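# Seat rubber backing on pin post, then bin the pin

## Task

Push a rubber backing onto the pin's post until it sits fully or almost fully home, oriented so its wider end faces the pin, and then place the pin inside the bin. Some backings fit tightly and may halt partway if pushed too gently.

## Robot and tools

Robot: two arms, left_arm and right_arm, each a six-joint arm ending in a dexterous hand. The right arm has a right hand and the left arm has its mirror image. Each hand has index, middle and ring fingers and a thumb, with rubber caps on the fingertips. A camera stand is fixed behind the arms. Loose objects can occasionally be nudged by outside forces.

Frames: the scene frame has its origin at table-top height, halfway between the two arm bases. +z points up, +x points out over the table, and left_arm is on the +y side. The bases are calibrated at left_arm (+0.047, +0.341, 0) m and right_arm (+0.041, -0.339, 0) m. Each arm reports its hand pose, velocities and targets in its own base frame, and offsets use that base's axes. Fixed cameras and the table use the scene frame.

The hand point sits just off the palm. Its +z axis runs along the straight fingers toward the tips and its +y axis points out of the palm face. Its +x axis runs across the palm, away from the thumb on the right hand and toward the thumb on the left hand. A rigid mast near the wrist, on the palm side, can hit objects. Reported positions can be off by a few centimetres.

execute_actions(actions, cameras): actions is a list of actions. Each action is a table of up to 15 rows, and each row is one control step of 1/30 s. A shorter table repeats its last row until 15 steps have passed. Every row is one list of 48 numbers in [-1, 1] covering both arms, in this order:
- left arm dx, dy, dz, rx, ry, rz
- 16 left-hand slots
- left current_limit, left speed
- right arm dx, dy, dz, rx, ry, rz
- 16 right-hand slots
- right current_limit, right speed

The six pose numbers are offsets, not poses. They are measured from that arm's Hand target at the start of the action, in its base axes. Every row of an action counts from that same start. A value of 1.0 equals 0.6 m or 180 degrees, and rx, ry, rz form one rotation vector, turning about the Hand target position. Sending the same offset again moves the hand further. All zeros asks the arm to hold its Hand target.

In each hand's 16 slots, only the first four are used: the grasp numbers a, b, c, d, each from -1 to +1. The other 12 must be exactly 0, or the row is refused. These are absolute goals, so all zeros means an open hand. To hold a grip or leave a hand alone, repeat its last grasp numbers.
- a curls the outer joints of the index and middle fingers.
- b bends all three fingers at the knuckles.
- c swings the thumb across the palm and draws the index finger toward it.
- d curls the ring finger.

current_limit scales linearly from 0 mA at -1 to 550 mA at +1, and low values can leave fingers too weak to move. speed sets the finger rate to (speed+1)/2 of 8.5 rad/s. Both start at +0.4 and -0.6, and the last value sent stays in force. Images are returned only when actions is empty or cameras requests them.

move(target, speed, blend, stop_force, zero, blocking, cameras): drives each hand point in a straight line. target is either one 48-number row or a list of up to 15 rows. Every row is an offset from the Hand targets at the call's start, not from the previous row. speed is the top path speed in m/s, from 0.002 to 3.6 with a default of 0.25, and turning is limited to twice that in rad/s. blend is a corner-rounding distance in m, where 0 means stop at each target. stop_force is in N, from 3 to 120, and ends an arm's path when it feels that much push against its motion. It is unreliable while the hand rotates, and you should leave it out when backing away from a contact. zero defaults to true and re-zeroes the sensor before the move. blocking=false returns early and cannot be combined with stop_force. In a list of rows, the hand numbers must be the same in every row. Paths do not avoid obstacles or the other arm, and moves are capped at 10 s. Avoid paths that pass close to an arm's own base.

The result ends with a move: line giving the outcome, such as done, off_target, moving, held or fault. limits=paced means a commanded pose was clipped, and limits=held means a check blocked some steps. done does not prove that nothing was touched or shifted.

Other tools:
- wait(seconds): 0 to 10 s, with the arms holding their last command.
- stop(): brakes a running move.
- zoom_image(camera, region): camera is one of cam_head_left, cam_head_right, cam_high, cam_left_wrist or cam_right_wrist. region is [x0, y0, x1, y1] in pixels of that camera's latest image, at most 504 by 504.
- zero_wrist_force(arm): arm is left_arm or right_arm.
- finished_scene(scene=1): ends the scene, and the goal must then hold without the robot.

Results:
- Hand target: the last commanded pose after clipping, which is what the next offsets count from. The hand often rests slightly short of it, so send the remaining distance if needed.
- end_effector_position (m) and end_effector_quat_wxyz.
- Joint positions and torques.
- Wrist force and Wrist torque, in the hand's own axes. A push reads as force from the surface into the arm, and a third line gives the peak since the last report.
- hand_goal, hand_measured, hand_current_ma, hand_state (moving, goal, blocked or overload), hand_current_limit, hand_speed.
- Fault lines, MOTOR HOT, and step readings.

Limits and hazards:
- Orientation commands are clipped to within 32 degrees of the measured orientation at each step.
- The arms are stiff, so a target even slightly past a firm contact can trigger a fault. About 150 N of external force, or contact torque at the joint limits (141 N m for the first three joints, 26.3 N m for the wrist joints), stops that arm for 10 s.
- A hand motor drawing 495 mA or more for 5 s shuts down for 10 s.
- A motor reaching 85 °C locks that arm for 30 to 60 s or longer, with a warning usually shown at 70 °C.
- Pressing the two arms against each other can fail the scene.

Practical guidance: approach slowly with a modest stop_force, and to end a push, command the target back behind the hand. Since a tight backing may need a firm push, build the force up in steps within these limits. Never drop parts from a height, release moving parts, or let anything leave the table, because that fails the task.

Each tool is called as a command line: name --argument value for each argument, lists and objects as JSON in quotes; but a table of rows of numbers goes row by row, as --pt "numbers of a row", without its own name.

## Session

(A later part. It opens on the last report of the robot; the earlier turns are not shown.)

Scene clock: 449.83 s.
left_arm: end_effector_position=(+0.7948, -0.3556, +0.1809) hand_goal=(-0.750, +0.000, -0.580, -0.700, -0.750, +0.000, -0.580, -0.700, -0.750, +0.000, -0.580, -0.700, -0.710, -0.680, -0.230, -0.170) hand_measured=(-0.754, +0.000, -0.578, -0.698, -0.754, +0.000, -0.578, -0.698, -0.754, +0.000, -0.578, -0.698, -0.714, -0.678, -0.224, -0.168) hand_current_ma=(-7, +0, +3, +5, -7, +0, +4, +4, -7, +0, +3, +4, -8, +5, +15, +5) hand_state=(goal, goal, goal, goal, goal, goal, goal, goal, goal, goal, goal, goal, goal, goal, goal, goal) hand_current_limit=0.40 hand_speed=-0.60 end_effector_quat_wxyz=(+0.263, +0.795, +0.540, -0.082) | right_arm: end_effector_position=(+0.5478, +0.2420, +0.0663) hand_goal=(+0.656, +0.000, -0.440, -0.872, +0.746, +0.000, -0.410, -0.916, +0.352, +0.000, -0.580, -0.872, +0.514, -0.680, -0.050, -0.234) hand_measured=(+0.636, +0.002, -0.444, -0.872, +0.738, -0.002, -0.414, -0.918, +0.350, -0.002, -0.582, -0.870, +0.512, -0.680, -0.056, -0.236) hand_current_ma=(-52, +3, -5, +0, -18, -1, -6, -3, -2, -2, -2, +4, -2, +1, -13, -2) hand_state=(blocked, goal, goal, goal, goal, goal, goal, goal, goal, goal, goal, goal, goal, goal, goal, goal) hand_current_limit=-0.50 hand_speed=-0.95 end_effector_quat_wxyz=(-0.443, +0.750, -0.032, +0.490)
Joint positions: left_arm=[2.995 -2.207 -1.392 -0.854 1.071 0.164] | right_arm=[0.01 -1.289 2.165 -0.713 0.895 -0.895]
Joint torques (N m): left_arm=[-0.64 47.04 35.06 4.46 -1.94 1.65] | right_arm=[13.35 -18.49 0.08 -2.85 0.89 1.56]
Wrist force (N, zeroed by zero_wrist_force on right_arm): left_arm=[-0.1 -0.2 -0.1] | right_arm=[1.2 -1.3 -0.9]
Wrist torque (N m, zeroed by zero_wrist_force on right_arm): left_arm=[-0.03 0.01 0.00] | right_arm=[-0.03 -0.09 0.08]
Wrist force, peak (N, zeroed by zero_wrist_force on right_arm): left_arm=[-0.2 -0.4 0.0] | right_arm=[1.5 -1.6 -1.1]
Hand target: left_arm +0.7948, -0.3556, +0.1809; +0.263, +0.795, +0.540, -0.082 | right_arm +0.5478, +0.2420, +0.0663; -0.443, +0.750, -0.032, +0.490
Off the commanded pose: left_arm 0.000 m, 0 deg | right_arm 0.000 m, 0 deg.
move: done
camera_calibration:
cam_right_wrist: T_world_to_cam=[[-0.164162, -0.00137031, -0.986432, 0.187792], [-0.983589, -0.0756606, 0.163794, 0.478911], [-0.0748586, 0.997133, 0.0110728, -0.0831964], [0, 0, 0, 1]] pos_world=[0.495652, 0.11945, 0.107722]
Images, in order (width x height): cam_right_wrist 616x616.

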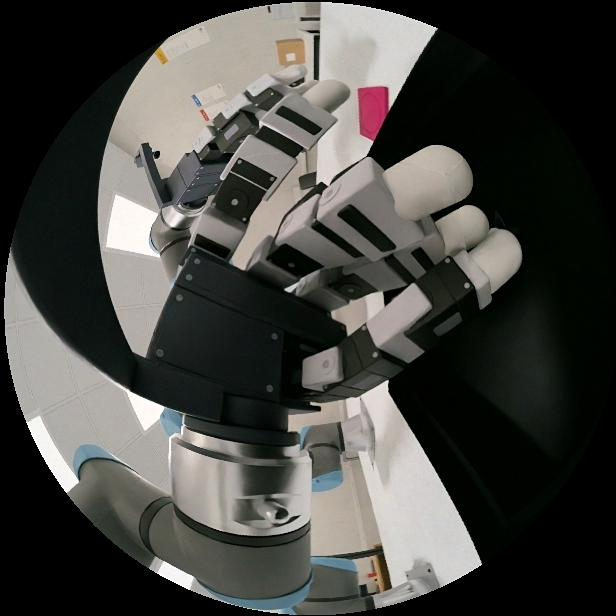

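move --target '[0,0,0,0,0,0,0,0,0,0,0,0,0,0,0,0,0,0,0,0,0,0,0.4,-0.6,0,0,-0.0015,0,0,0,0,0.855,0.72,0,0,0,0,0,0,0,0,0,0,0,0,0,-0.5,-0.95]' --speed 0.006 --stop_force 3 --zero false --cameras '["cam_right_wrist"]'

zoom_image --camera "cam_right_wrist" --region '[470, 205, 530, 265]'

Scene clock: 451.53 s.
left_arm: end_effector_position=(+0.7948, -0.3556, +0.1809) hand_goal=(-0.750, +0.000, -0.580, -0.700, -0.750, +0.000, -0.580, -0.700, -0.750, +0.000, -0.580, -0.700, -0.710, -0.680, -0.230, -0.170) hand_measured=(-0.754, +0.000, -0.578, -0.698, -0.754, +0.000, -0.578, -0.698, -0.754, +0.000, -0.578, -0.698, -0.714, -0.678, -0.224, -0.168) hand_current_ma=(-7, +0, +3, +5, -7, +0, +4, +4, -7, +0, +3, +4, -8, +5, +15, +5) hand_state=(goal, goal, goal, goal, goal, goal, goal, goal, goal, goal, goal, goal, goal, goal, goal, goal) hand_current_limit=0.40 hand_speed=-0.60 end_effector_quat_wxyz=(+0.263, +0.795, +0.540, -0.082) | right_arm: end_effector_position=(+0.5478, +0.2420, +0.0654) hand_goal=(+0.656, +0.000, -0.440, -0.872, +0.746, +0.000, -0.410, -0.916, +0.352, +0.000, -0.580, -0.872, +0.514, -0.680, -0.050, -0.234) hand_measured=(+0.636, +0.006, -0.444, -0.872, +0.738, -0.002, -0.414, -0.918, +0.350, -0.002, -0.582, -0.870, +0.516, -0.680, -0.056, -0.236) hand_current_ma=(-52, +10, -5, +0, -18, -1, -6, -3, -2, -2, -2, +4, +1, +1, -13, -2) hand_state=(blocked, goal, goal, goal, goal, goal, goal, goal, goal, goal, goal, goal, goal, goal, goal, goal) hand_current_limit=-0.50 hand_speed=-0.95 end_effector_quat_wxyz=(-0.443, +0.750, -0.032, +0.490)
Joint positions: left_arm=[2.995 -2.207 -1.392 -0.854 1.071 0.164] | right_arm=[0.01 -1.287 2.166 -0.716 0.895 -0.895]
Joint torques (N m): left_arm=[-1.13 47.19 35.12 4.49 -1.89 1.7] | right_arm=[12.28 -18.51 1.44 -2.66 0.72 1.34]
Wrist force (N, zeroed by zero_wrist_force on right_arm): left_arm=[0.0 -0.1 -0.1] | right_arm=[1.7 -2.4 -0.7]
Wrist torque (N m, zeroed by zero_wrist_force on right_arm): left_arm=[-0.01 0.01 0.01] | right_arm=[-0.10 -0.11 0.05]
Wrist force, peak (N, zeroed by zero_wrist_force on right_arm): left_arm=[0.0 -0.5 0.0] | right_arm=[1.7 -2.4 -1.0]
Hand target: left_arm +0.7948, -0.3556, +0.1809; +0.263, +0.795, +0.540, -0.082 | right_arm +0.5478, +0.2420, +0.0654; -0.443, +0.750, -0.032, +0.490
Off the commanded pose: left_arm 0.000 m, 0 deg | right_arm 0.000 m, 0 deg.
move: done
camera_calibration:
cam_right_wrist: T_world_to_cam=[[-0.164162, -0.00137031, -0.986432, 0.186904], [-0.983589, -0.0756606, 0.163794, 0.479058], [-0.0748586, 0.997133, 0.0110728, -0.0831865], [0, 0, 0, 1]] pos_world=[0.495652, 0.11945, 0.106822]
Images, in order (width x height): cam_right_wrist 616x616.

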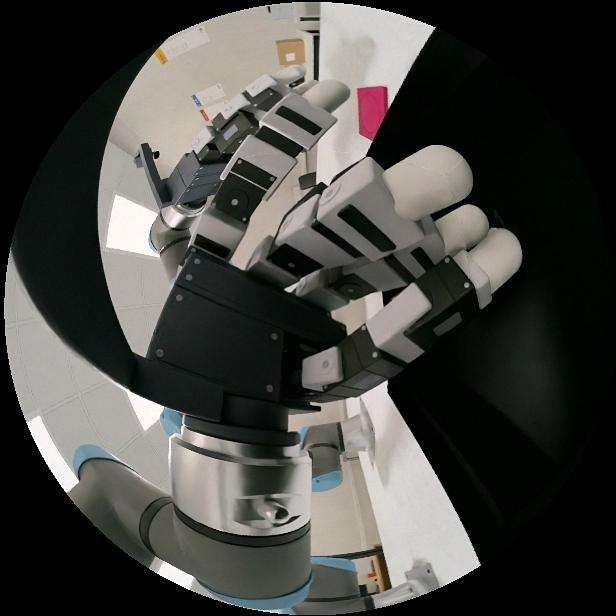

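Scaled by 8.400 from the camera's 616x616 image, which has a finer 880x880 frame.

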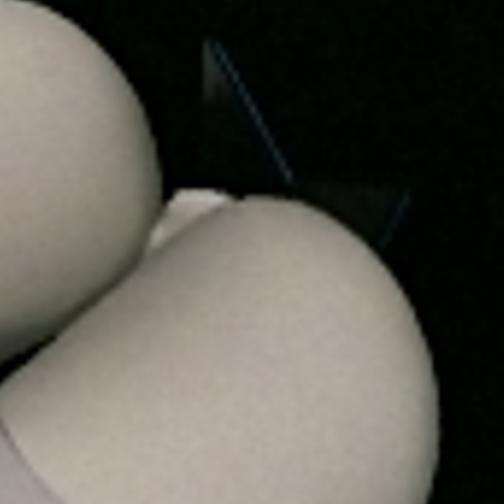

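zoom_image --camera "cam_right_wrist" --region '[480, 215, 510, 245]'

execute_actions --actions '[]' --cameras '["cam_high","cam_head_left","cam_head_right"]'

zoom_image --camera "cam_high" --region '[190, 320, 230, 360]'

Scaled by 16.800 from the camera's 616x616 image, which has a finer 880x880 frame.

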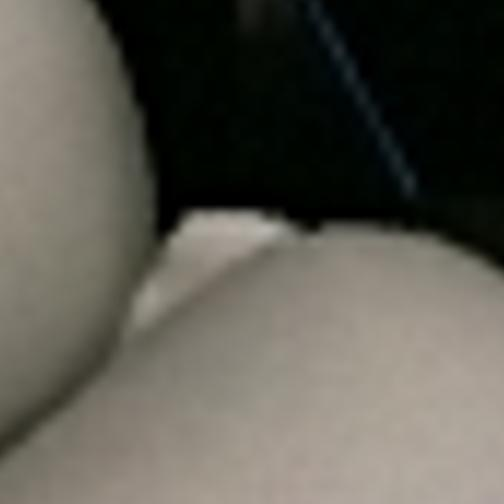

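Scene clock: 451.83 s.
left_arm: end_effector_position=(+0.7948, -0.3556, +0.1809) hand_goal=(-0.750, +0.000, -0.580, -0.700, -0.750, +0.000, -0.580, -0.700, -0.750, +0.000, -0.580, -0.700, -0.710, -0.680, -0.230, -0.170) hand_measured=(-0.754, +0.000, -0.578, -0.698, -0.754, +0.000, -0.578, -0.698, -0.754, +0.000, -0.578, -0.698, -0.714, -0.678, -0.224, -0.168) hand_current_ma=(-7, +0, +3, +5, -7, +0, +4, +4, -7, +0, +3, +4, -8, +5, +15, +5) hand_state=(goal, goal, goal, goal, goal, goal, goal, goal, goal, goal, goal, goal, goal, goal, goal, goal) hand_current_limit=0.40 hand_speed=-0.60 end_effector_quat_wxyz=(+0.263, +0.795, +0.540, -0.082) | right_arm: end_effector_position=(+0.5478, +0.2420, +0.0654) hand_goal=(+0.656, +0.000, -0.440, -0.872, +0.746, +0.000, -0.410, -0.916, +0.352, +0.000, -0.580, -0.872, +0.514, -0.680, -0.050, -0.234) hand_measured=(+0.636, +0.006, -0.444, -0.872, +0.738, -0.002, -0.414, -0.918, +0.350, -0.002, -0.582, -0.870, +0.516, -0.680, -0.056, -0.236) hand_current_ma=(-52, +10, -5, +0, -18, -1, -6, -3, -2, -2, -2, +4, +1, +1, -13, -2) hand_state=(blocked, goal, goal, goal, goal, goal, goal, goal, goal, goal, goal, goal, goal, goal, goal, goal) hand_current_limit=-0.50 hand_speed=-0.95 end_effector_quat_wxyz=(-0.443, +0.750, -0.032, +0.490)
Joint positions: left_arm=[2.995 -2.207 -1.392 -0.854 1.071 0.164] | right_arm=[0.01 -1.287 2.166 -0.716 0.895 -0.895]
Joint velocities: within noise
Joint torques (N m): left_arm=[-0.75 46.96 35.74 4.52 -1.98 1.67] | right_arm=[13.77 -18.75 0.86 -2.73 0.86 1.3]
Motor temperatures (°C): left_arm=[27 27 33 40 41 38] | right_arm=[37 33 36 38 41 40]
Wrist force (N, zeroed by zero_wrist_force on right_arm): left_arm=[0.0 -0.3 0.0] | right_arm=[2.0 -2.3 -1.0]
Wrist torque (N m, zeroed by zero_wrist_force on right_arm): left_arm=[-0.05 0.02 0.01] | right_arm=[-0.06 -0.15 0.09]
Wrist force, peak (N, zeroed by zero_wrist_force on right_arm): left_arm=[-0.1 -0.4 0.2] | right_arm=[2.0 -2.3 -1.0]
Hand target: left_arm +0.7948, -0.3556, +0.1809; +0.263, +0.795, +0.540, -0.082 | right_arm +0.5478, +0.2420, +0.0654; -0.443, +0.750, -0.032, +0.490
Off the commanded pose: left_arm 0.000 m, 0 deg | right_arm 0.000 m, 0 deg.
Images, in order (width x height): cam_head_left 504x504, cam_head_right 504x504, cam_high 504x504.

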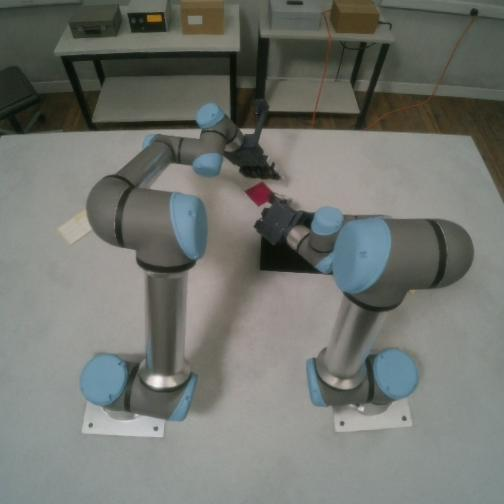

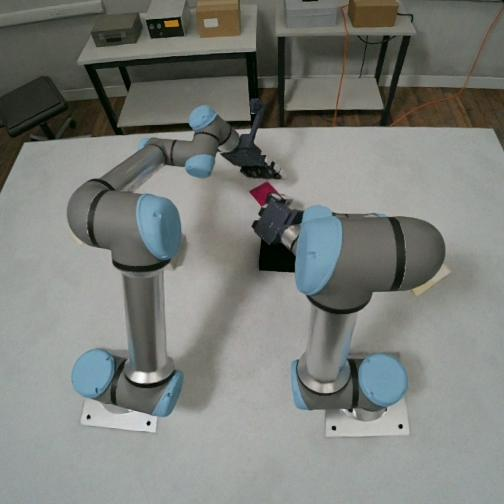

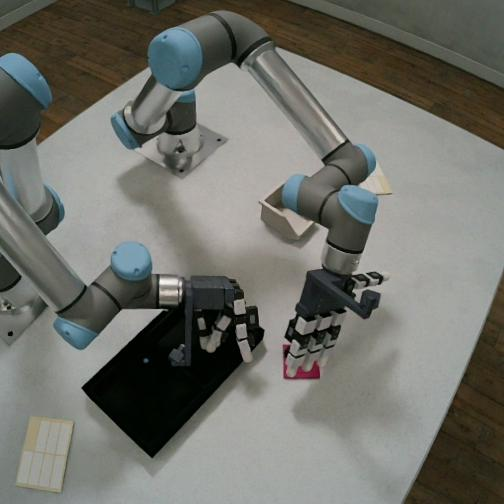

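Scaled by 12.600 from the camera's 504x504 image, which has a finer 720x720 frame.

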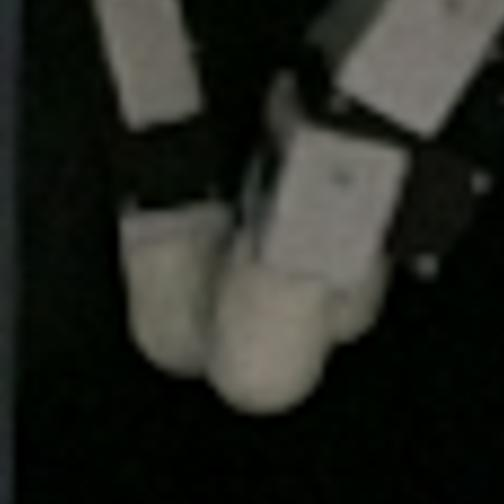

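move --target '[0,0,0,0,0,0,0,0,0,0,0,0,0,0,0,0,0,0,0,0,0,0,0.4,-0.6,0,0,0.0015,0,0,0,0,0.855,0.72,0,0,0,0,0,0,0,0,0,0,0,0,0,-0.5,-0.95]' --speed 0.006 --cameras '["cam_right_wrist"]'

zoom_image --camera "cam_right_wrist" --region '[470, 205, 530, 265]'

Scene clock: 453.10 s.
left_arm: end_effector_position=(+0.7948, -0.3556, +0.1809) hand_goal=(-0.750, +0.000, -0.580, -0.700, -0.750, +0.000, -0.580, -0.700, -0.750, +0.000, -0.580, -0.700, -0.710, -0.680, -0.230, -0.170) hand_measured=(-0.754, +0.000, -0.578, -0.698, -0.754, +0.000, -0.578, -0.698, -0.754, +0.000, -0.578, -0.698, -0.714, -0.678, -0.224, -0.168) hand_current_ma=(-7, +0, +3, +5, -7, +0, +4, +4, -7, +0, +3, +4, -8, +5, +15, +5) hand_state=(goal, goal, goal, goal, goal, goal, goal, goal, goal, goal, goal, goal, goal, goal, goal, goal) hand_current_limit=0.40 hand_speed=-0.60 end_effector_quat_wxyz=(+0.263, +0.795, +0.540, -0.082) | right_arm: end_effector_position=(+0.5477, +0.2420, +0.0662) hand_goal=(+0.656, +0.000, -0.440, -0.872, +0.746, +0.000, -0.410, -0.916, +0.352, +0.000, -0.580, -0.872, +0.514, -0.680, -0.050, -0.234) hand_measured=(+0.636, +0.002, -0.444, -0.872, +0.738, -0.002, -0.414, -0.918, +0.350, -0.002, -0.582, -0.870, +0.512, -0.680, -0.056, -0.236) hand_current_ma=(-52, +1, -6, -1, -18, -1, -6, -3, -2, -2, -2, +4, -3, +1, -13, -2) hand_state=(blocked, goal, goal, goal, goal, goal, goal, goal, goal, goal, goal, goal, goal, goal, goal, goal) hand_current_limit=-0.50 hand_speed=-0.95 end_effector_quat_wxyz=(-0.443, +0.750, -0.032, +0.490)
Joint positions: left_arm=[2.995 -2.207 -1.392 -0.854 1.071 0.164] | right_arm=[0.01 -1.288 2.166 -0.713 0.895 -0.895]
Joint torques (N m): left_arm=[-0.79 47.25 35.04 4.44 -1.96 1.59] | right_arm=[12.88 -34.63 -27.79 0.83 0.84 1.48]
Wrist force (N, zeroed by zero_wrist_force on right_arm): left_arm=[-0.1 -0.5 -0.1] | right_arm=[0.8 -0.6 -0.8]
Wrist torque (N m, zeroed by zero_wrist_force on right_arm): left_arm=[-0.07 0.02 0.00] | right_arm=[0.05 -0.07 0.11]
Wrist force, peak (N, zeroed by zero_wrist_force on right_arm): left_arm=[-0.1 -0.5 -0.1] | right_arm=[1.9 -2.5 -0.8]
Hand target: left_arm +0.7948, -0.3556, +0.1809; +0.263, +0.795, +0.540, -0.082 | right_arm +0.5478, +0.2420, +0.0663; -0.443, +0.750, -0.032, +0.490
Off the commanded pose: left_arm 0.000 m, 0 deg | right_arm 0.000 m, 0 deg.
move: done
camera_calibration:
cam_right_wrist: T_world_to_cam=[[-0.164162, -0.00137031, -0.986432, 0.187693], [-0.983589, -0.0756606, 0.163794, 0.478927], [-0.0748586, 0.997133, 0.0110728, -0.0831953], [0, 0, 0, 1]] pos_world=[0.495652, 0.11945, 0.107622]
Images, in order (width x height): cam_right_wrist 616x616.

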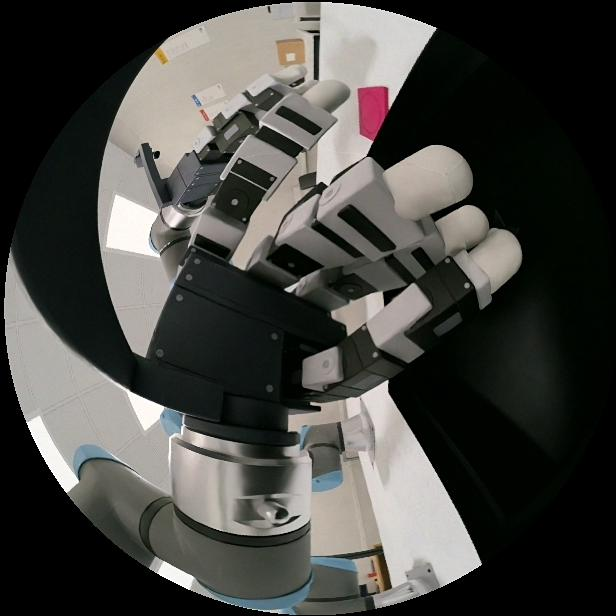

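Scaled by 8.400 from the camera's 616x616 image, which has a finer 880x880 frame.

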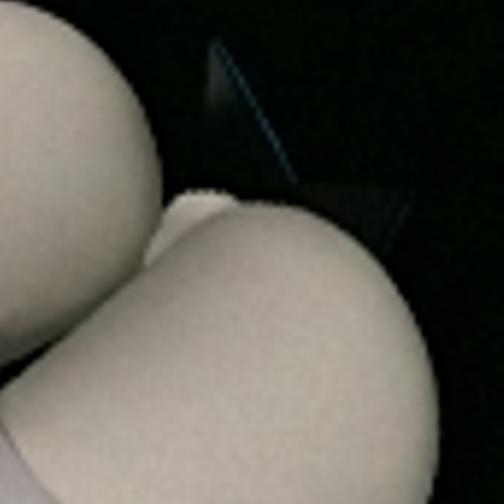

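move --target '[0,0,0,0,0,0,0,0,0,0,0,0,0,0,0,0,0,0,0,0,0,0,0.4,-0.6,0,0,-0.0028,0,0,0,0,0.855,0.72,0,0,0,0,0,0,0,0,0,0,0,0,0,-0.5,-0.95]' --speed 0.006 --stop_force 3 --zero false --cameras '["cam_right_wrist"]'

zoom_image --camera "cam_right_wrist" --region '[470, 205, 530, 265]'

Scene clock: 454.80 s.
left_arm: end_effector_position=(+0.7948, -0.3556, +0.1809) hand_goal=(-0.750, +0.000, -0.580, -0.700, -0.750, +0.000, -0.580, -0.700, -0.750, +0.000, -0.580, -0.700, -0.710, -0.680, -0.230, -0.170) hand_measured=(-0.754, +0.000, -0.578, -0.698, -0.754, +0.000, -0.578, -0.698, -0.754, +0.000, -0.578, -0.698, -0.714, -0.678, -0.224, -0.168) hand_current_ma=(-7, +0, +3, +5, -7, +0, +4, +4, -7, +0, +3, +4, -8, +5, +15, +5) hand_state=(goal, goal, goal, goal, goal, goal, goal, goal, goal, goal, goal, goal, goal, goal, goal, goal) hand_current_limit=0.40 hand_speed=-0.60 end_effector_quat_wxyz=(+0.263, +0.795, +0.540, -0.082) | right_arm: end_effector_position=(+0.5478, +0.2420, +0.0646) hand_goal=(+0.656, +0.000, -0.440, -0.872, +0.746, +0.000, -0.410, -0.916, +0.352, +0.000, -0.580, -0.872, +0.514, -0.680, -0.050, -0.234) hand_measured=(+0.636, +0.012, -0.444, -0.872, +0.738, -0.002, -0.414, -0.918, +0.350, -0.002, -0.582, -0.870, +0.516, -0.680, -0.056, -0.236) hand_current_ma=(-51, +18, -6, -1, -18, -1, -6, -3, -2, -2, -2, +4, +2, +1, -16, -3) hand_state=(blocked, goal, goal, goal, goal, goal, goal, goal, goal, goal, goal, goal, goal, goal, goal, goal) hand_current_limit=-0.50 hand_speed=-0.95 end_effector_quat_wxyz=(-0.443, +0.750, -0.032, +0.490)
Joint positions: left_arm=[2.995 -2.207 -1.392 -0.854 1.071 0.164] | right_arm=[0.01 -1.285 2.167 -0.718 0.895 -0.895]
Joint torques (N m): left_arm=[-0.96 47.17 34.78 4.46 -1.82 1.63] | right_arm=[12.56 -18.27 1.56 -2.69 0.92 0.59]
Wrist force (N, zeroed by zero_wrist_force on right_arm): left_arm=[0.2 -0.1 0.0] | right_arm=[1.8 -2.4 -0.9]
Wrist torque (N m, zeroed by zero_wrist_force on right_arm): left_arm=[-0.01 -0.01 0.01] | right_arm=[-0.07 -0.11 0.05]
Wrist force, peak (N, zeroed by zero_wrist_force on right_arm): left_arm=[-0.3 -0.4 0.2] | right_arm=[2.1 -2.8 -0.9]
Hand target: left_arm +0.7948, -0.3556, +0.1809; +0.263, +0.795, +0.540, -0.082 | right_arm +0.5478, +0.2420, +0.0646; -0.443, +0.750, -0.032, +0.490
Off the commanded pose: left_arm 0.000 m, 0 deg | right_arm 0.000 m, 0 deg.
move: done
camera_calibration:
cam_right_wrist: T_world_to_cam=[[-0.164162, -0.00137031, -0.986432, 0.186115], [-0.983589, -0.0756606, 0.163794, 0.479189], [-0.0748586, 0.997133, 0.0110728, -0.0831776], [0, 0, 0, 1]] pos_world=[0.495652, 0.11945, 0.106022]
Images, in order (width x height): cam_right_wrist 616x616.

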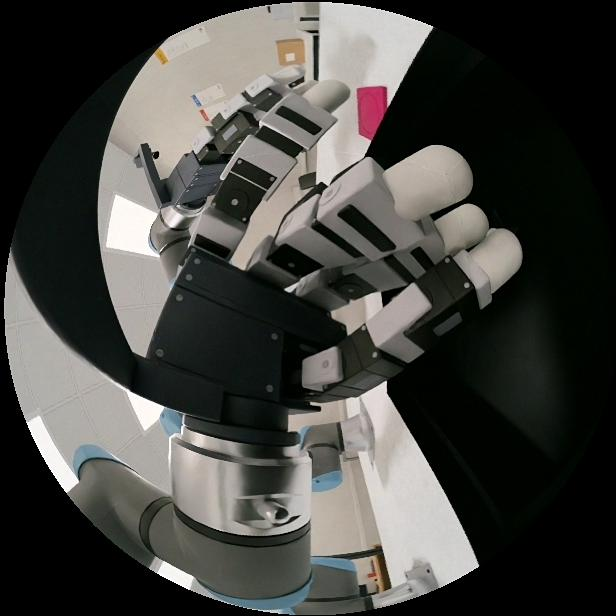

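Scaled by 8.400 from the camera's 616x616 image, which has a finer 880x880 frame.

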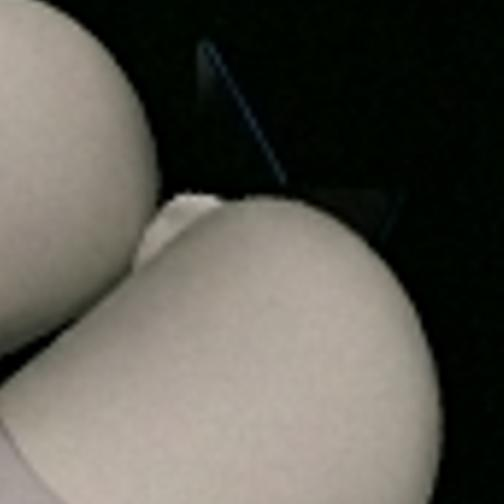

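move --target '[0,0,0,0,0,0,0,0,0,0,0,0,0,0,0,0,0,0,0,0,0,0,0.4,-0.6,0,0,0.0025,0,0,0,0,0.855,0.72,0,0,0,0,0,0,0,0,0,0,0,0,0,-0.5,-0.95]' --speed 0.006 --cameras '["cam_right_wrist"]'

zoom_image --camera "cam_right_wrist" --region '[470, 205, 530, 265]'

Scene clock: 455.97 s.
left_arm: end_effector_position=(+0.7948, -0.3556, +0.1809) hand_goal=(-0.750, +0.000, -0.580, -0.700, -0.750, +0.000, -0.580, -0.700, -0.750, +0.000, -0.580, -0.700, -0.710, -0.680, -0.230, -0.170) hand_measured=(-0.754, +0.000, -0.578, -0.698, -0.754, +0.000, -0.578, -0.698, -0.754, +0.000, -0.578, -0.698, -0.714, -0.678, -0.224, -0.168) hand_current_ma=(-7, +0, +3, +5, -7, +0, +4, +4, -7, +0, +3, +4, -8, +5, +15, +5) hand_state=(goal, goal, goal, goal, goal, goal, goal, goal, goal, goal, goal, goal, goal, goal, goal, goal) hand_current_limit=0.40 hand_speed=-0.60 end_effector_quat_wxyz=(+0.263, +0.795, +0.540, -0.082) | right_arm: end_effector_position=(+0.5477, +0.2420, +0.0661) hand_goal=(+0.656, +0.000, -0.440, -0.872, +0.746, +0.000, -0.410, -0.916, +0.352, +0.000, -0.580, -0.872, +0.514, -0.680, -0.050, -0.234) hand_measured=(+0.636, +0.000, -0.446, -0.874, +0.738, -0.002, -0.414, -0.918, +0.350, -0.002, -0.582, -0.870, +0.510, -0.680, -0.056, -0.236) hand_current_ma=(-51, +0, -8, -1, -18, -1, -6, -3, -2, -2, -2, +4, -5, +1, -16, -3) hand_state=(blocked, goal, goal, goal, goal, goal, goal, goal, goal, goal, goal, goal, goal, goal, goal, goal) hand_current_limit=-0.50 hand_speed=-0.95 end_effector_quat_wxyz=(-0.443, +0.750, -0.032, +0.490)
Joint positions: left_arm=[2.995 -2.207 -1.392 -0.854 1.071 0.164] | right_arm=[0.01 -1.288 2.166 -0.714 0.895 -0.895]
Joint torques (N m): left_arm=[-0.89 47.14 34.85 4.42 -1.86 1.54] | right_arm=[12.05 -33.06 -27.93 0.97 0.52 0.29]
Wrist force (N, zeroed by zero_wrist_force on right_arm): left_arm=[0.0 -0.1 -0.1] | right_arm=[0.4 -0.2 -0.6]
Wrist torque (N m, zeroed by zero_wrist_force on right_arm): left_arm=[-0.01 0.01 0.01] | right_arm=[0.07 -0.02 0.09]
Wrist force, peak (N, zeroed by zero_wrist_force on right_arm): left_arm=[0.0 -0.4 -0.1] | right_arm=[2.0 -2.8 -0.8]
Hand target: left_arm +0.7948, -0.3556, +0.1809; +0.263, +0.795, +0.540, -0.082 | right_arm +0.5478, +0.2420, +0.0661; -0.443, +0.750, -0.032, +0.490
Off the commanded pose: left_arm 0.000 m, 0 deg | right_arm 0.000 m, 0 deg.
move: done
camera_calibration:
cam_right_wrist: T_world_to_cam=[[-0.164162, -0.00137031, -0.986432, 0.187496], [-0.983589, -0.0756606, 0.163794, 0.47896], [-0.0748586, 0.997133, 0.0110728, -0.0831931], [0, 0, 0, 1]] pos_world=[0.495652, 0.11945, 0.107422]
Images, in order (width x height): cam_right_wrist 616x616.

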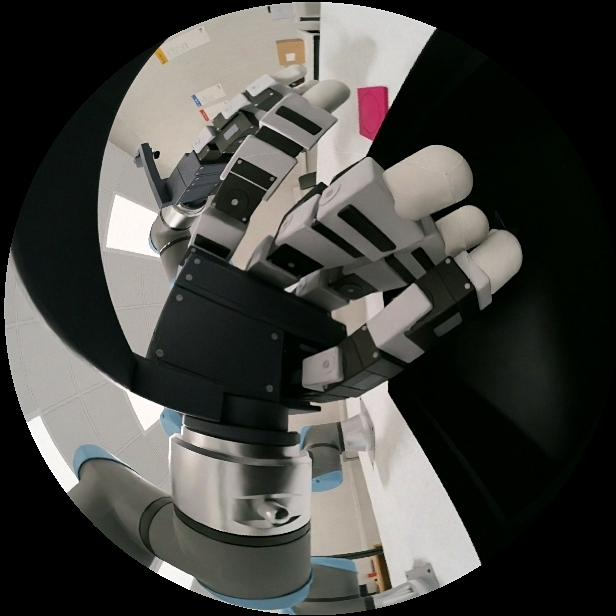

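Scaled by 8.400 from the camera's 616x616 image, which has a finer 880x880 frame.

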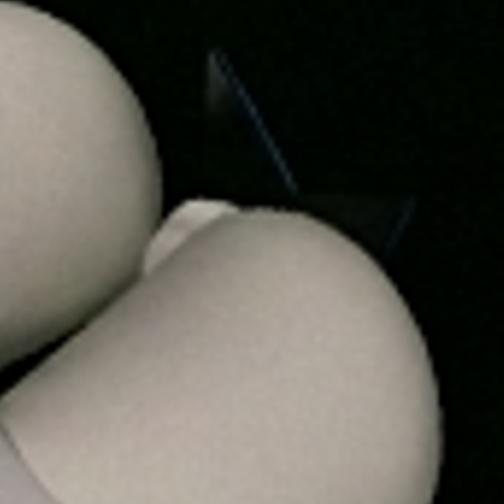

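move --target '[0,0,0,0,0,0,0,0,0,0,0,0,0,0,0,0,0,0,0,0,0,0,0.4,-0.6,0,0,0,0,0,0,0,0.825,0.72,0,0,0,0,0,0,0,0,0,0,0,0,0,-0.5,-0.98]' --speed 0.006 --cameras '["cam_right_wrist"]'

zoom_image --camera "cam_right_wrist" --region '[470, 205, 530, 265]'

Scene clock: 457.70 s.
left_arm: end_effector_position=(+0.7948, -0.3556, +0.1809) hand_goal=(-0.750, +0.000, -0.580, -0.700, -0.750, +0.000, -0.580, -0.700, -0.750, +0.000, -0.580, -0.700, -0.710, -0.680, -0.230, -0.170) hand_measured=(-0.754, +0.000, -0.578, -0.698, -0.754, +0.000, -0.578, -0.698, -0.754, +0.000, -0.578, -0.698, -0.714, -0.678, -0.224, -0.168) hand_current_ma=(-7, +0, +3, +5, -7, +0, +4, +4, -7, +0, +3, +4, -8, +5, +15, +5) hand_state=(goal, goal, goal, goal, goal, goal, goal, goal, goal, goal, goal, goal, goal, goal, goal, goal) hand_current_limit=0.40 hand_speed=-0.60 end_effector_quat_wxyz=(+0.263, +0.795, +0.540, -0.082) | right_arm: end_effector_position=(+0.5478, +0.2420, +0.0661) hand_goal=(+0.616, +0.000, -0.432, -0.866, +0.694, +0.000, -0.416, -0.916, +0.308, +0.000, -0.580, -0.866, +0.514, -0.680, -0.050, -0.228) hand_measured=(+0.616, +0.000, -0.436, -0.868, +0.694, -0.002, -0.414, -0.918, +0.312, -0.002, -0.582, -0.868, +0.510, -0.680, -0.054, -0.230) hand_current_ma=(+1, +0, -7, -4, +0, -1, +2, -3, +8, -2, -2, -4, -5, +1, -6, -4) hand_state=(goal, goal, goal, goal, goal, goal, goal, goal, goal, goal, goal, goal, goal, goal, goal, goal) hand_current_limit=-0.50 hand_speed=-0.98 end_effector_quat_wxyz=(-0.443, +0.750, -0.032, +0.490)
Joint positions: left_arm=[2.995 -2.207 -1.392 -0.854 1.071 0.164] | right_arm=[0.01 -1.288 2.166 -0.714 0.895 -0.895]
Joint torques (N m): left_arm=[-0.86 46.22 35.81 4.56 -1.92 1.72] | right_arm=[11.75 -35.02 -27.49 0.96 0.83 0.01]
Wrist force (N, zeroed by zero_wrist_force on right_arm): left_arm=[-0.1 -0.1 0.1] | right_arm=[0.7 -0.4 -0.8]
Wrist torque (N m, zeroed by zero_wrist_force on right_arm): left_arm=[-0.02 0.02 0.00] | right_arm=[0.06 -0.07 0.12]
Wrist force, peak (N, zeroed by zero_wrist_force on right_arm): left_arm=[-0.4 -0.3 0.0] | right_arm=[0.7 -0.7 -0.9]
Hand target: left_arm +0.7948, -0.3556, +0.1809; +0.263, +0.795, +0.540, -0.082 | right_arm +0.5478, +0.2420, +0.0661; -0.443, +0.750, -0.032, +0.490
Off the commanded pose: left_arm 0.000 m, 0 deg | right_arm 0.000 m, 0 deg.
move: done
camera_calibration:
cam_right_wrist: T_world_to_cam=[[-0.164162, -0.00137031, -0.986432, 0.187594], [-0.983589, -0.0756606, 0.163794, 0.478944], [-0.0748586, 0.997133, 0.0110728, -0.0831942], [0, 0, 0, 1]] pos_world=[0.495652, 0.11945, 0.107522]
Images, in order (width x height): cam_right_wrist 616x616.

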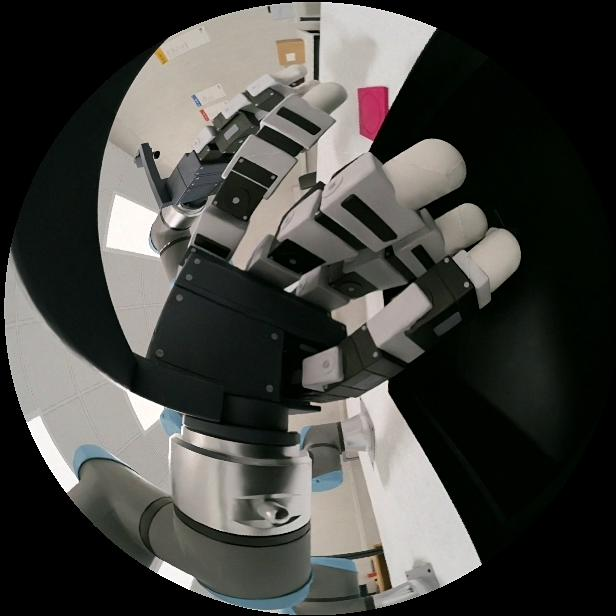

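Scaled by 8.400 from the camera's 616x616 image, which has a finer 880x880 frame.

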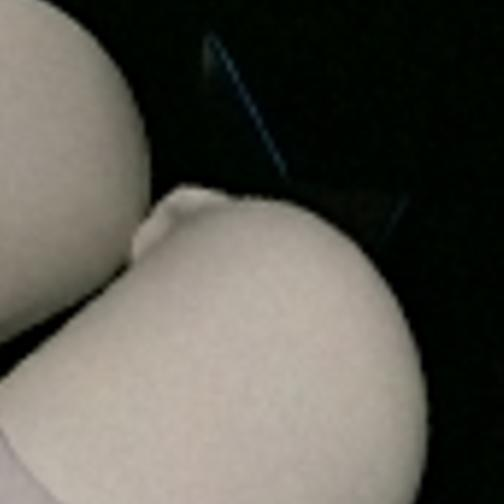

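move --target '[0,0,0,0,0,0,0,0,0,0,0,0,0,0,0,0,0,0,0,0,0,0,0.4,-0.6,0,0,0,0,0,0,0,0.76,0.72,0,0,0,0,0,0,0,0,0,0,0,0,0,-0.5,-0.95]' --speed 0.006 --cameras '["cam_right_wrist","cam_high"]'

zoom_image --camera "cam_right_wrist" --region '[470, 205, 530, 265]'

zoom_image --camera "cam_high" --region '[190, 320, 230, 360]'

Scene clock: 458.80 s.
left_arm: end_effector_position=(+0.7948, -0.3556, +0.1809) hand_goal=(-0.750, +0.000, -0.580, -0.700, -0.750, +0.000, -0.580, -0.700, -0.750, +0.000, -0.580, -0.700, -0.710, -0.680, -0.230, -0.170) hand_measured=(-0.754, +0.000, -0.578, -0.698, -0.754, +0.000, -0.578, -0.698, -0.754, +0.000, -0.578, -0.698, -0.714, -0.678, -0.224, -0.168) hand_current_ma=(-7, +0, +3, +5, -7, +0, +4, +4, -7, +0, +3, +4, -8, +5, +15, +5) hand_state=(goal, goal, goal, goal, goal, goal, goal, goal, goal, goal, goal, goal, goal, goal, goal, goal) hand_current_limit=0.40 hand_speed=-0.60 end_effector_quat_wxyz=(+0.263, +0.795, +0.540, -0.082) | right_arm: end_effector_position=(+0.5478, +0.2420, +0.0661) hand_goal=(+0.528, +0.000, -0.412, -0.852, +0.580, +0.000, -0.428, -0.916, +0.210, +0.000, -0.580, -0.852, +0.514, -0.680, -0.050, -0.214) hand_measured=(+0.532, +0.000, -0.416, -0.854, +0.582, -0.002, -0.426, -0.918, +0.216, -0.002, -0.582, -0.854, +0.510, -0.680, -0.054, -0.216) hand_current_ma=(+5, +0, -6, -4, +1, -1, +2, -3, +11, -2, -2, -4, -5, +1, -6, -4) hand_state=(goal, goal, goal, goal, goal, goal, goal, goal, goal, goal, goal, goal, goal, goal, goal, goal) hand_current_limit=-0.50 hand_speed=-0.95 end_effector_quat_wxyz=(-0.443, +0.750, -0.032, +0.490)
Joint positions: left_arm=[2.995 -2.207 -1.392 -0.854 1.071 0.164] | right_arm=[0.01 -1.288 2.166 -0.714 0.895 -0.895]
Joint torques (N m): left_arm=[-0.79 47.17 35.26 4.54 -1.92 1.65] | right_arm=[11.49 -34.88 -27.19 0.76 0.65 -0.66]
Wrist force (N, zeroed by zero_wrist_force on right_arm): left_arm=[-0.3 -0.4 0.2] | right_arm=[0.6 -0.4 -0.9]
Wrist torque (N m, zeroed by zero_wrist_force on right_arm): left_arm=[-0.07 0.05 -0.02] | right_arm=[0.04 -0.07 0.10]
Wrist force, peak (N, zeroed by zero_wrist_force on right_arm): left_arm=[-0.3 -0.4 0.2] | right_arm=[0.8 -0.6 -1.0]
Hand target: left_arm +0.7948, -0.3556, +0.1809; +0.263, +0.795, +0.540, -0.082 | right_arm +0.5478, +0.2420, +0.0661; -0.443, +0.750, -0.032, +0.490
Off the commanded pose: left_arm 0.000 m, 0 deg | right_arm 0.000 m, 0 deg.
move: done
camera_calibration:
cam_right_wrist: T_world_to_cam=[[-0.164162, -0.00137031, -0.986432, 0.187594], [-0.983589, -0.0756606, 0.163794, 0.478944], [-0.0748586, 0.997133, 0.0110728, -0.0831942], [0, 0, 0, 1]] pos_world=[0.495652, 0.11945, 0.107522]
Images, in order (width x height): cam_high 504x504, cam_right_wrist 616x616.

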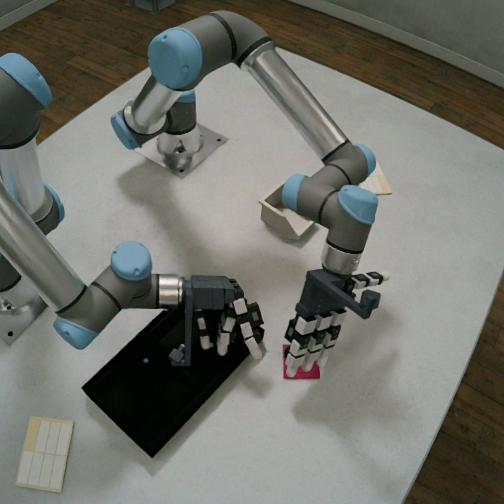

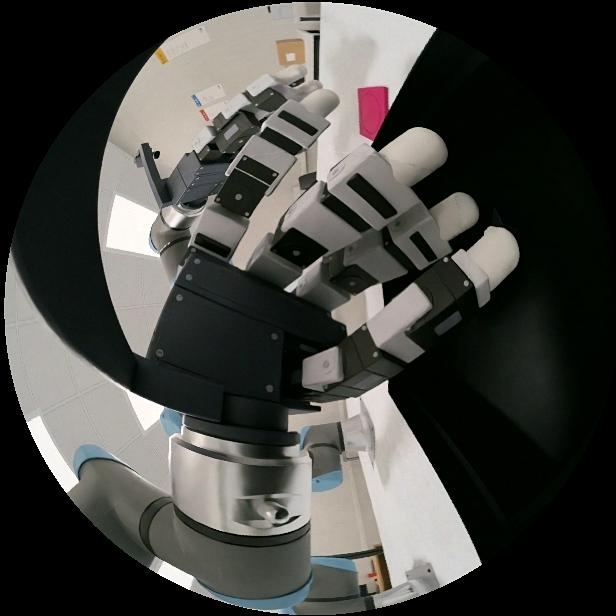

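Scaled by 8.400 from the camera's 616x616 image, which has a finer 880x880 frame.

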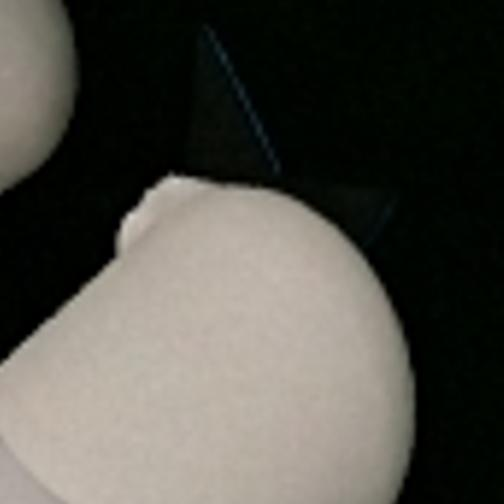

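Scaled by 12.600 from the camera's 504x504 image, which has a finer 720x720 frame.

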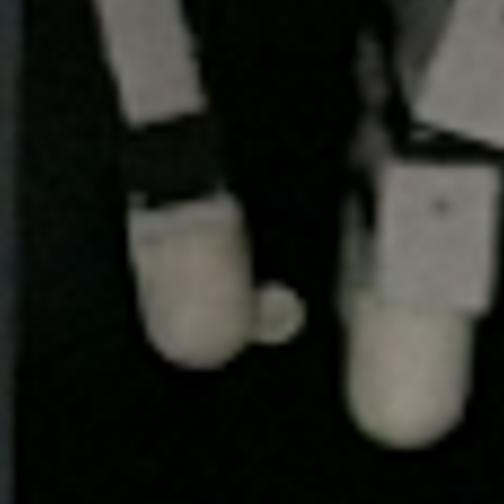

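move --target '[0,0,0,0,0,0,0,0,0,0,0,0,0,0,0,0,0,0,0,0,0,0,0.4,-0.6,-0.0057,-0.0061,0.0005,0,0,0,0,0.76,0.72,0,0,0,0,0,0,0,0,0,0,0,0,0,-0.5,-0.95]' --speed 0.015 --cameras '["cam_right_wrist","cam_high"]'

zoom_image --camera "cam_right_wrist" --region '[470, 205, 530, 265]'

zoom_image --camera "cam_high" --region '[190, 320, 230, 360]'

Scene clock: 459.87 s.
left_arm: end_effector_position=(+0.7948, -0.3556, +0.1809) hand_goal=(-0.750, +0.000, -0.580, -0.700, -0.750, +0.000, -0.580, -0.700, -0.750, +0.000, -0.580, -0.700, -0.710, -0.680, -0.230, -0.170) hand_measured=(-0.754, +0.000, -0.578, -0.698, -0.754, +0.000, -0.578, -0.698, -0.754, +0.000, -0.578, -0.698, -0.714, -0.678, -0.224, -0.168) hand_current_ma=(-7, +0, +3, +5, -7, +0, +4, +4, -7, +0, +3, +4, -8, +5, +15, +5) hand_state=(goal, goal, goal, goal, goal, goal, goal, goal, goal, goal, goal, goal, goal, goal, goal, goal) hand_current_limit=0.40 hand_speed=-0.60 end_effector_quat_wxyz=(+0.263, +0.795, +0.540, -0.082) | right_arm: end_effector_position=(+0.5444, +0.2384, +0.0664) hand_goal=(+0.528, +0.000, -0.412, -0.852, +0.580, +0.000, -0.428, -0.916, +0.210, +0.000, -0.580, -0.852, +0.514, -0.680, -0.050, -0.214) hand_measured=(+0.530, +0.000, -0.416, -0.854, +0.582, -0.002, -0.426, -0.918, +0.216, -0.002, -0.582, -0.854, +0.510, -0.680, -0.052, -0.216) hand_current_ma=(+2, +0, -6, -4, +1, -1, +2, -3, +11, -2, -2, -4, -5, +1, -5, -3) hand_state=(goal, goal, goal, goal, goal, goal, goal, goal, goal, goal, goal, goal, goal, goal, goal, goal) hand_current_limit=-0.50 hand_speed=-0.95 end_effector_quat_wxyz=(-0.443, +0.750, -0.032, +0.490)
Joint positions: left_arm=[2.995 -2.207 -1.392 -0.854 1.071 0.164] | right_arm=[0 -1.297 2.178 -0.715 0.885 -0.897]
Joint torques (N m): left_arm=[-0.9 46.94 35.94 4.5 -1.87 1.67] | right_arm=[-12.48 -34.76 0.11 -3.01 -1.6 -1.66]
Wrist force (N, zeroed by zero_wrist_force on right_arm): left_arm=[-0.2 -0.2 0.1] | right_arm=[0.4 -0.5 -0.8]
Wrist torque (N m, zeroed by zero_wrist_force on right_arm): left_arm=[-0.04 0.03 -0.01] | right_arm=[0.03 -0.05 0.12]
Wrist force, peak (N, zeroed by zero_wrist_force on right_arm): left_arm=[-0.4 -0.3 -0.1] | right_arm=[0.6 -0.5 -1.4]
Hand target: left_arm +0.7948, -0.3556, +0.1809; +0.263, +0.795, +0.540, -0.082 | right_arm +0.5443, +0.2383, +0.0664; -0.443, +0.750, -0.032, +0.490
Off the commanded pose: left_arm 0.000 m, 0 deg | right_arm 0.000 m, 0 deg.
move: done
camera_calibration:
cam_right_wrist: T_world_to_cam=[[-0.164156, -0.00146873, -0.986433, 0.187335], [-0.98359, -0.0756443, 0.163795, 0.475276], [-0.0748586, 0.997134, 0.0109728, -0.0798515], [0, 0, 0, 1]] pos_world=[0.492252, 0.11585, 0.107822]
Images, in order (width x height): cam_high 504x504, cam_right_wrist 616x616.

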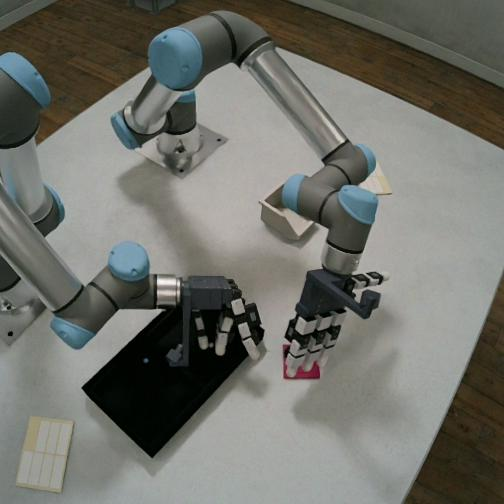

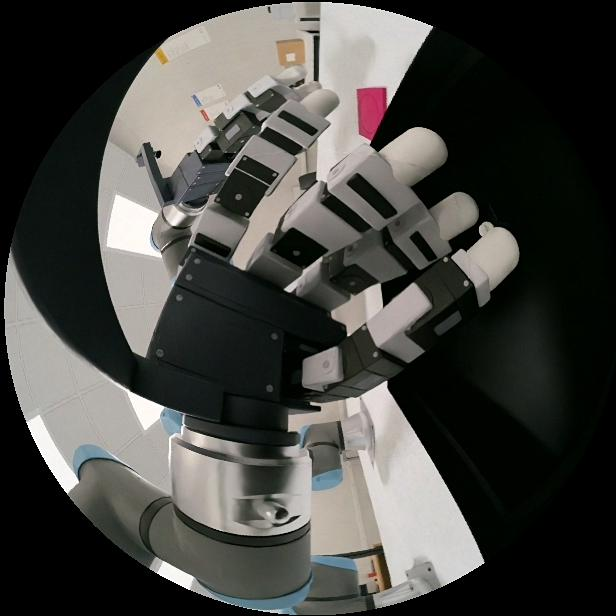

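Scaled by 8.400 from the camera's 616x616 image, which has a finer 880x880 frame.

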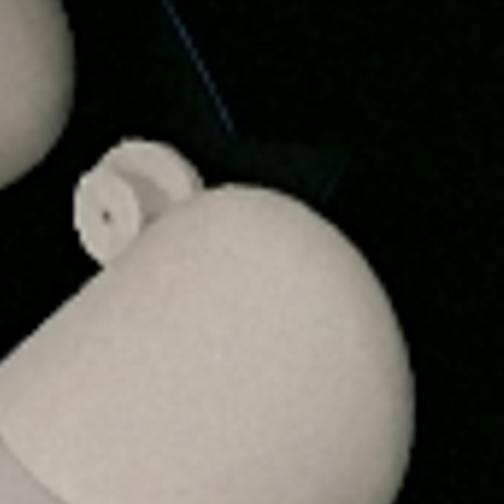

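Scaled by 12.600 from the camera's 504x504 image, which has a finer 720x720 frame.

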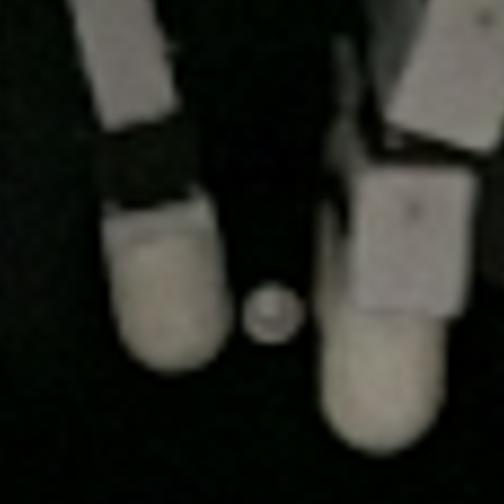

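zoom_image --camera "cam_right_wrist" --region '[474, 200, 514, 240]'

zoom_image --camera "cam_high" --region '[200, 333, 224, 357]'

Scaled by 12.600 from the camera's 616x616 image, which has a finer 880x880 frame.

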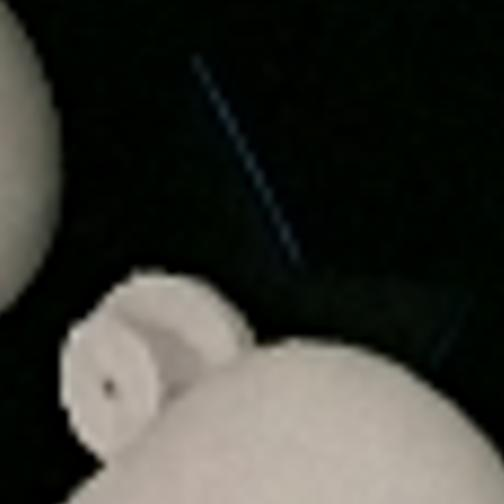

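Scaled by 21.000 from the camera's 504x504 image, which has a finer 720x720 frame.

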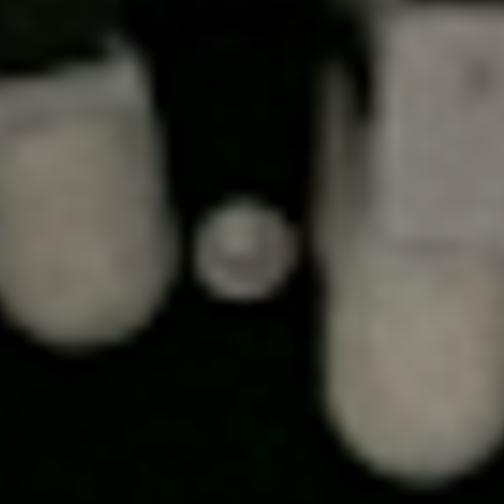

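move --pt "0 0 0 0 0 0 0 0 0 0 0 0 0 0 0 0 0 0 0 0 0 0 0.4 -0.6 0 0 0.05 0 0 0 0 0.76 0.72 0 0 0 0 0 0 0 0 0 0 0 0 0 -0.5 -0.95" --pt "0 0 0 0 0 0 0 0 0 0 0 0 0 0 0 0 0 0 0 0 0 0 0.4 -0.6 -0.05 -0.05 0.24 0 0 0 0 0.76 0.72 0 0 0 0 0 0 0 0 0 0 0 0 0 -0.5 -0.95" --speed '[0.03,0.15]' --blend '[0.01,0]' --cameras '["cam_high","cam_right_wrist"]'

zoom_image --camera "cam_high" --region '[198, 331, 226, 359]'

zoom_image --camera "cam_right_wrist" --region '[480, 190, 580, 290]'

Scene clock: 466.30 s.
left_arm: end_effector_position=(+0.7948, -0.3556, +0.1809) hand_goal=(-0.750, +0.000, -0.580, -0.700, -0.750, +0.000, -0.580, -0.700, -0.750, +0.000, -0.580, -0.700, -0.710, -0.680, -0.230, -0.170) hand_measured=(-0.754, +0.000, -0.578, -0.698, -0.754, +0.000, -0.578, -0.698, -0.754, +0.000, -0.578, -0.698, -0.714, -0.678, -0.224, -0.168) hand_current_ma=(-7, +0, +3, +5, -7, +0, +4, +4, -7, +0, +3, +4, -8, +5, +15, +5) hand_state=(goal, goal, goal, goal, goal, goal, goal, goal, goal, goal, goal, goal, goal, goal, goal, goal) hand_current_limit=0.40 hand_speed=-0.60 end_effector_quat_wxyz=(+0.263, +0.795, +0.540, -0.082) | right_arm: end_effector_position=(+0.5143, +0.2083, +0.2104) hand_goal=(+0.528, +0.000, -0.412, -0.852, +0.580, +0.000, -0.428, -0.916, +0.210, +0.000, -0.580, -0.852, +0.514, -0.680, -0.050, -0.214) hand_measured=(+0.530, +0.000, -0.416, -0.854, +0.580, -0.002, -0.426, -0.918, +0.216, -0.002, -0.582, -0.854, +0.510, -0.680, -0.052, -0.216) hand_current_ma=(+2, +0, -6, -4, +1, -1, +2, -3, +11, -2, -2, -4, -5, +1, -5, -3) hand_state=(goal, goal, goal, goal, goal, goal, goal, goal, goal, goal, goal, goal, goal, goal, goal, goal) hand_current_limit=-0.50 hand_speed=-0.95 end_effector_quat_wxyz=(-0.443, +0.750, -0.032, +0.490)
Joint positions: left_arm=[2.995 -2.207 -1.392 -0.854 1.071 0.164] | right_arm=[-0.096 -1.634 2.093 -0.279 0.79 -0.919]
Joint torques (N m): left_arm=[-0.53 47.13 34.75 4.53 -1.91 1.7] | right_arm=[-11.87 -25.5 -33.22 1.04 -1.64 -1.53]
Wrist force (N, zeroed by zero_wrist_force on right_arm): left_arm=[-0.1 -0.3 -0.2] | right_arm=[0.8 -0.7 -0.9]
Wrist torque (N m, zeroed by zero_wrist_force on right_arm): left_arm=[-0.03 0.02 0.00] | right_arm=[0.00 -0.10 0.16]
Wrist force, peak (N, zeroed by zero_wrist_force on right_arm): left_arm=[-0.4 -0.4 0.0] | right_arm=[1.5 -1.5 -1.2]
Hand target: left_arm +0.7948, -0.3556, +0.1809; +0.263, +0.795, +0.540, -0.082 | right_arm +0.5143, +0.2083, +0.2104; -0.443, +0.750, -0.032, +0.490
Off the commanded pose: left_arm 0.000 m, 0 deg | right_arm 0.000 m, 0 deg.
move: done
camera_calibration:
cam_right_wrist: T_world_to_cam=[[-0.164065, -0.00136365, -0.986449, 0.324268], [-0.983605, -0.0756601, 0.163697, 0.419963], [-0.0748581, 0.997133, 0.0110719, -0.0537875], [0, 0, 0, 1]] pos_world=[0.462252, 0.0858499, 0.251722]
Images, in order (width x height): cam_high 504x504, cam_right_wrist 616x616.

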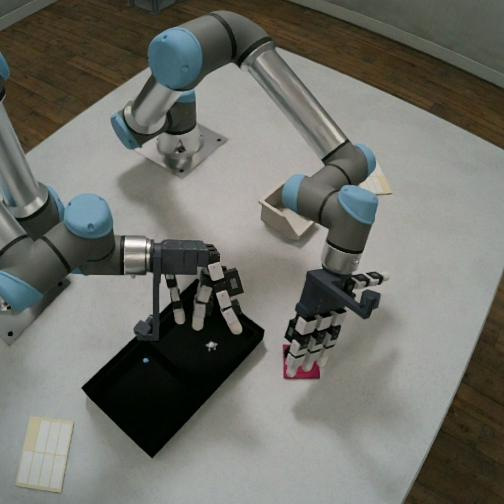

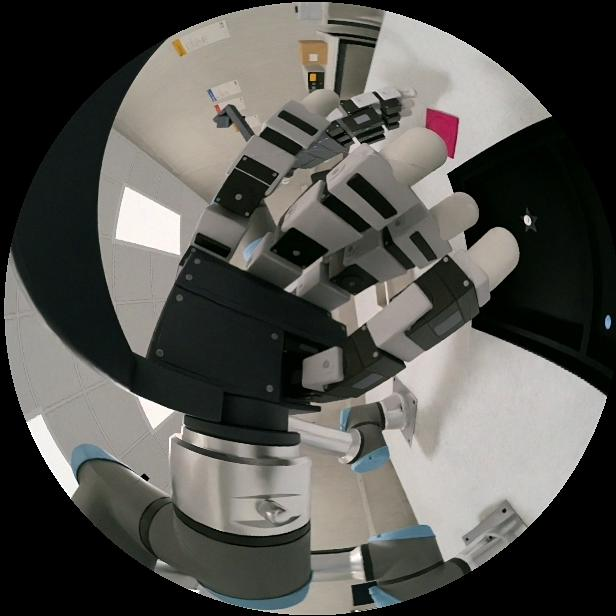

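Scaled by 18.000 from the camera's 504x504 image, which has a finer 720x720 frame.

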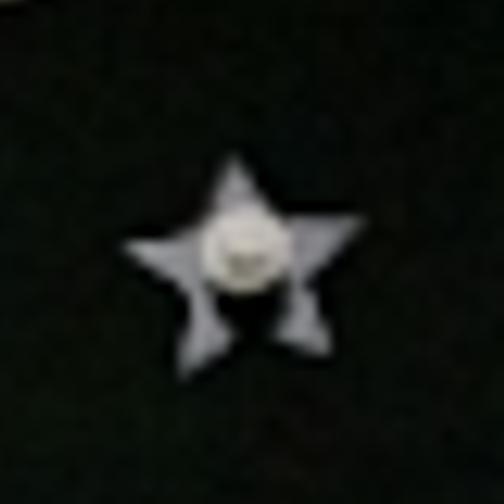

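Scaled by 5.040 from the camera's 616x616 image, which has a finer 880x880 frame.

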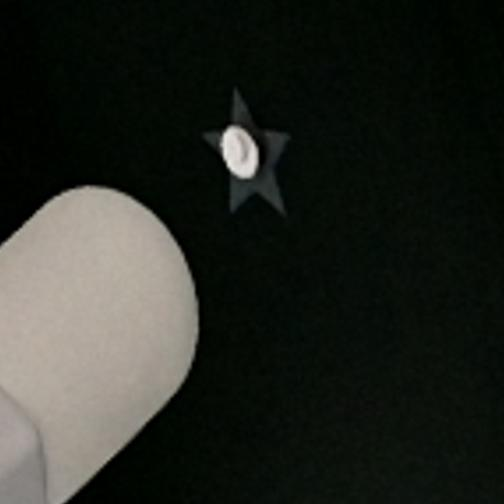

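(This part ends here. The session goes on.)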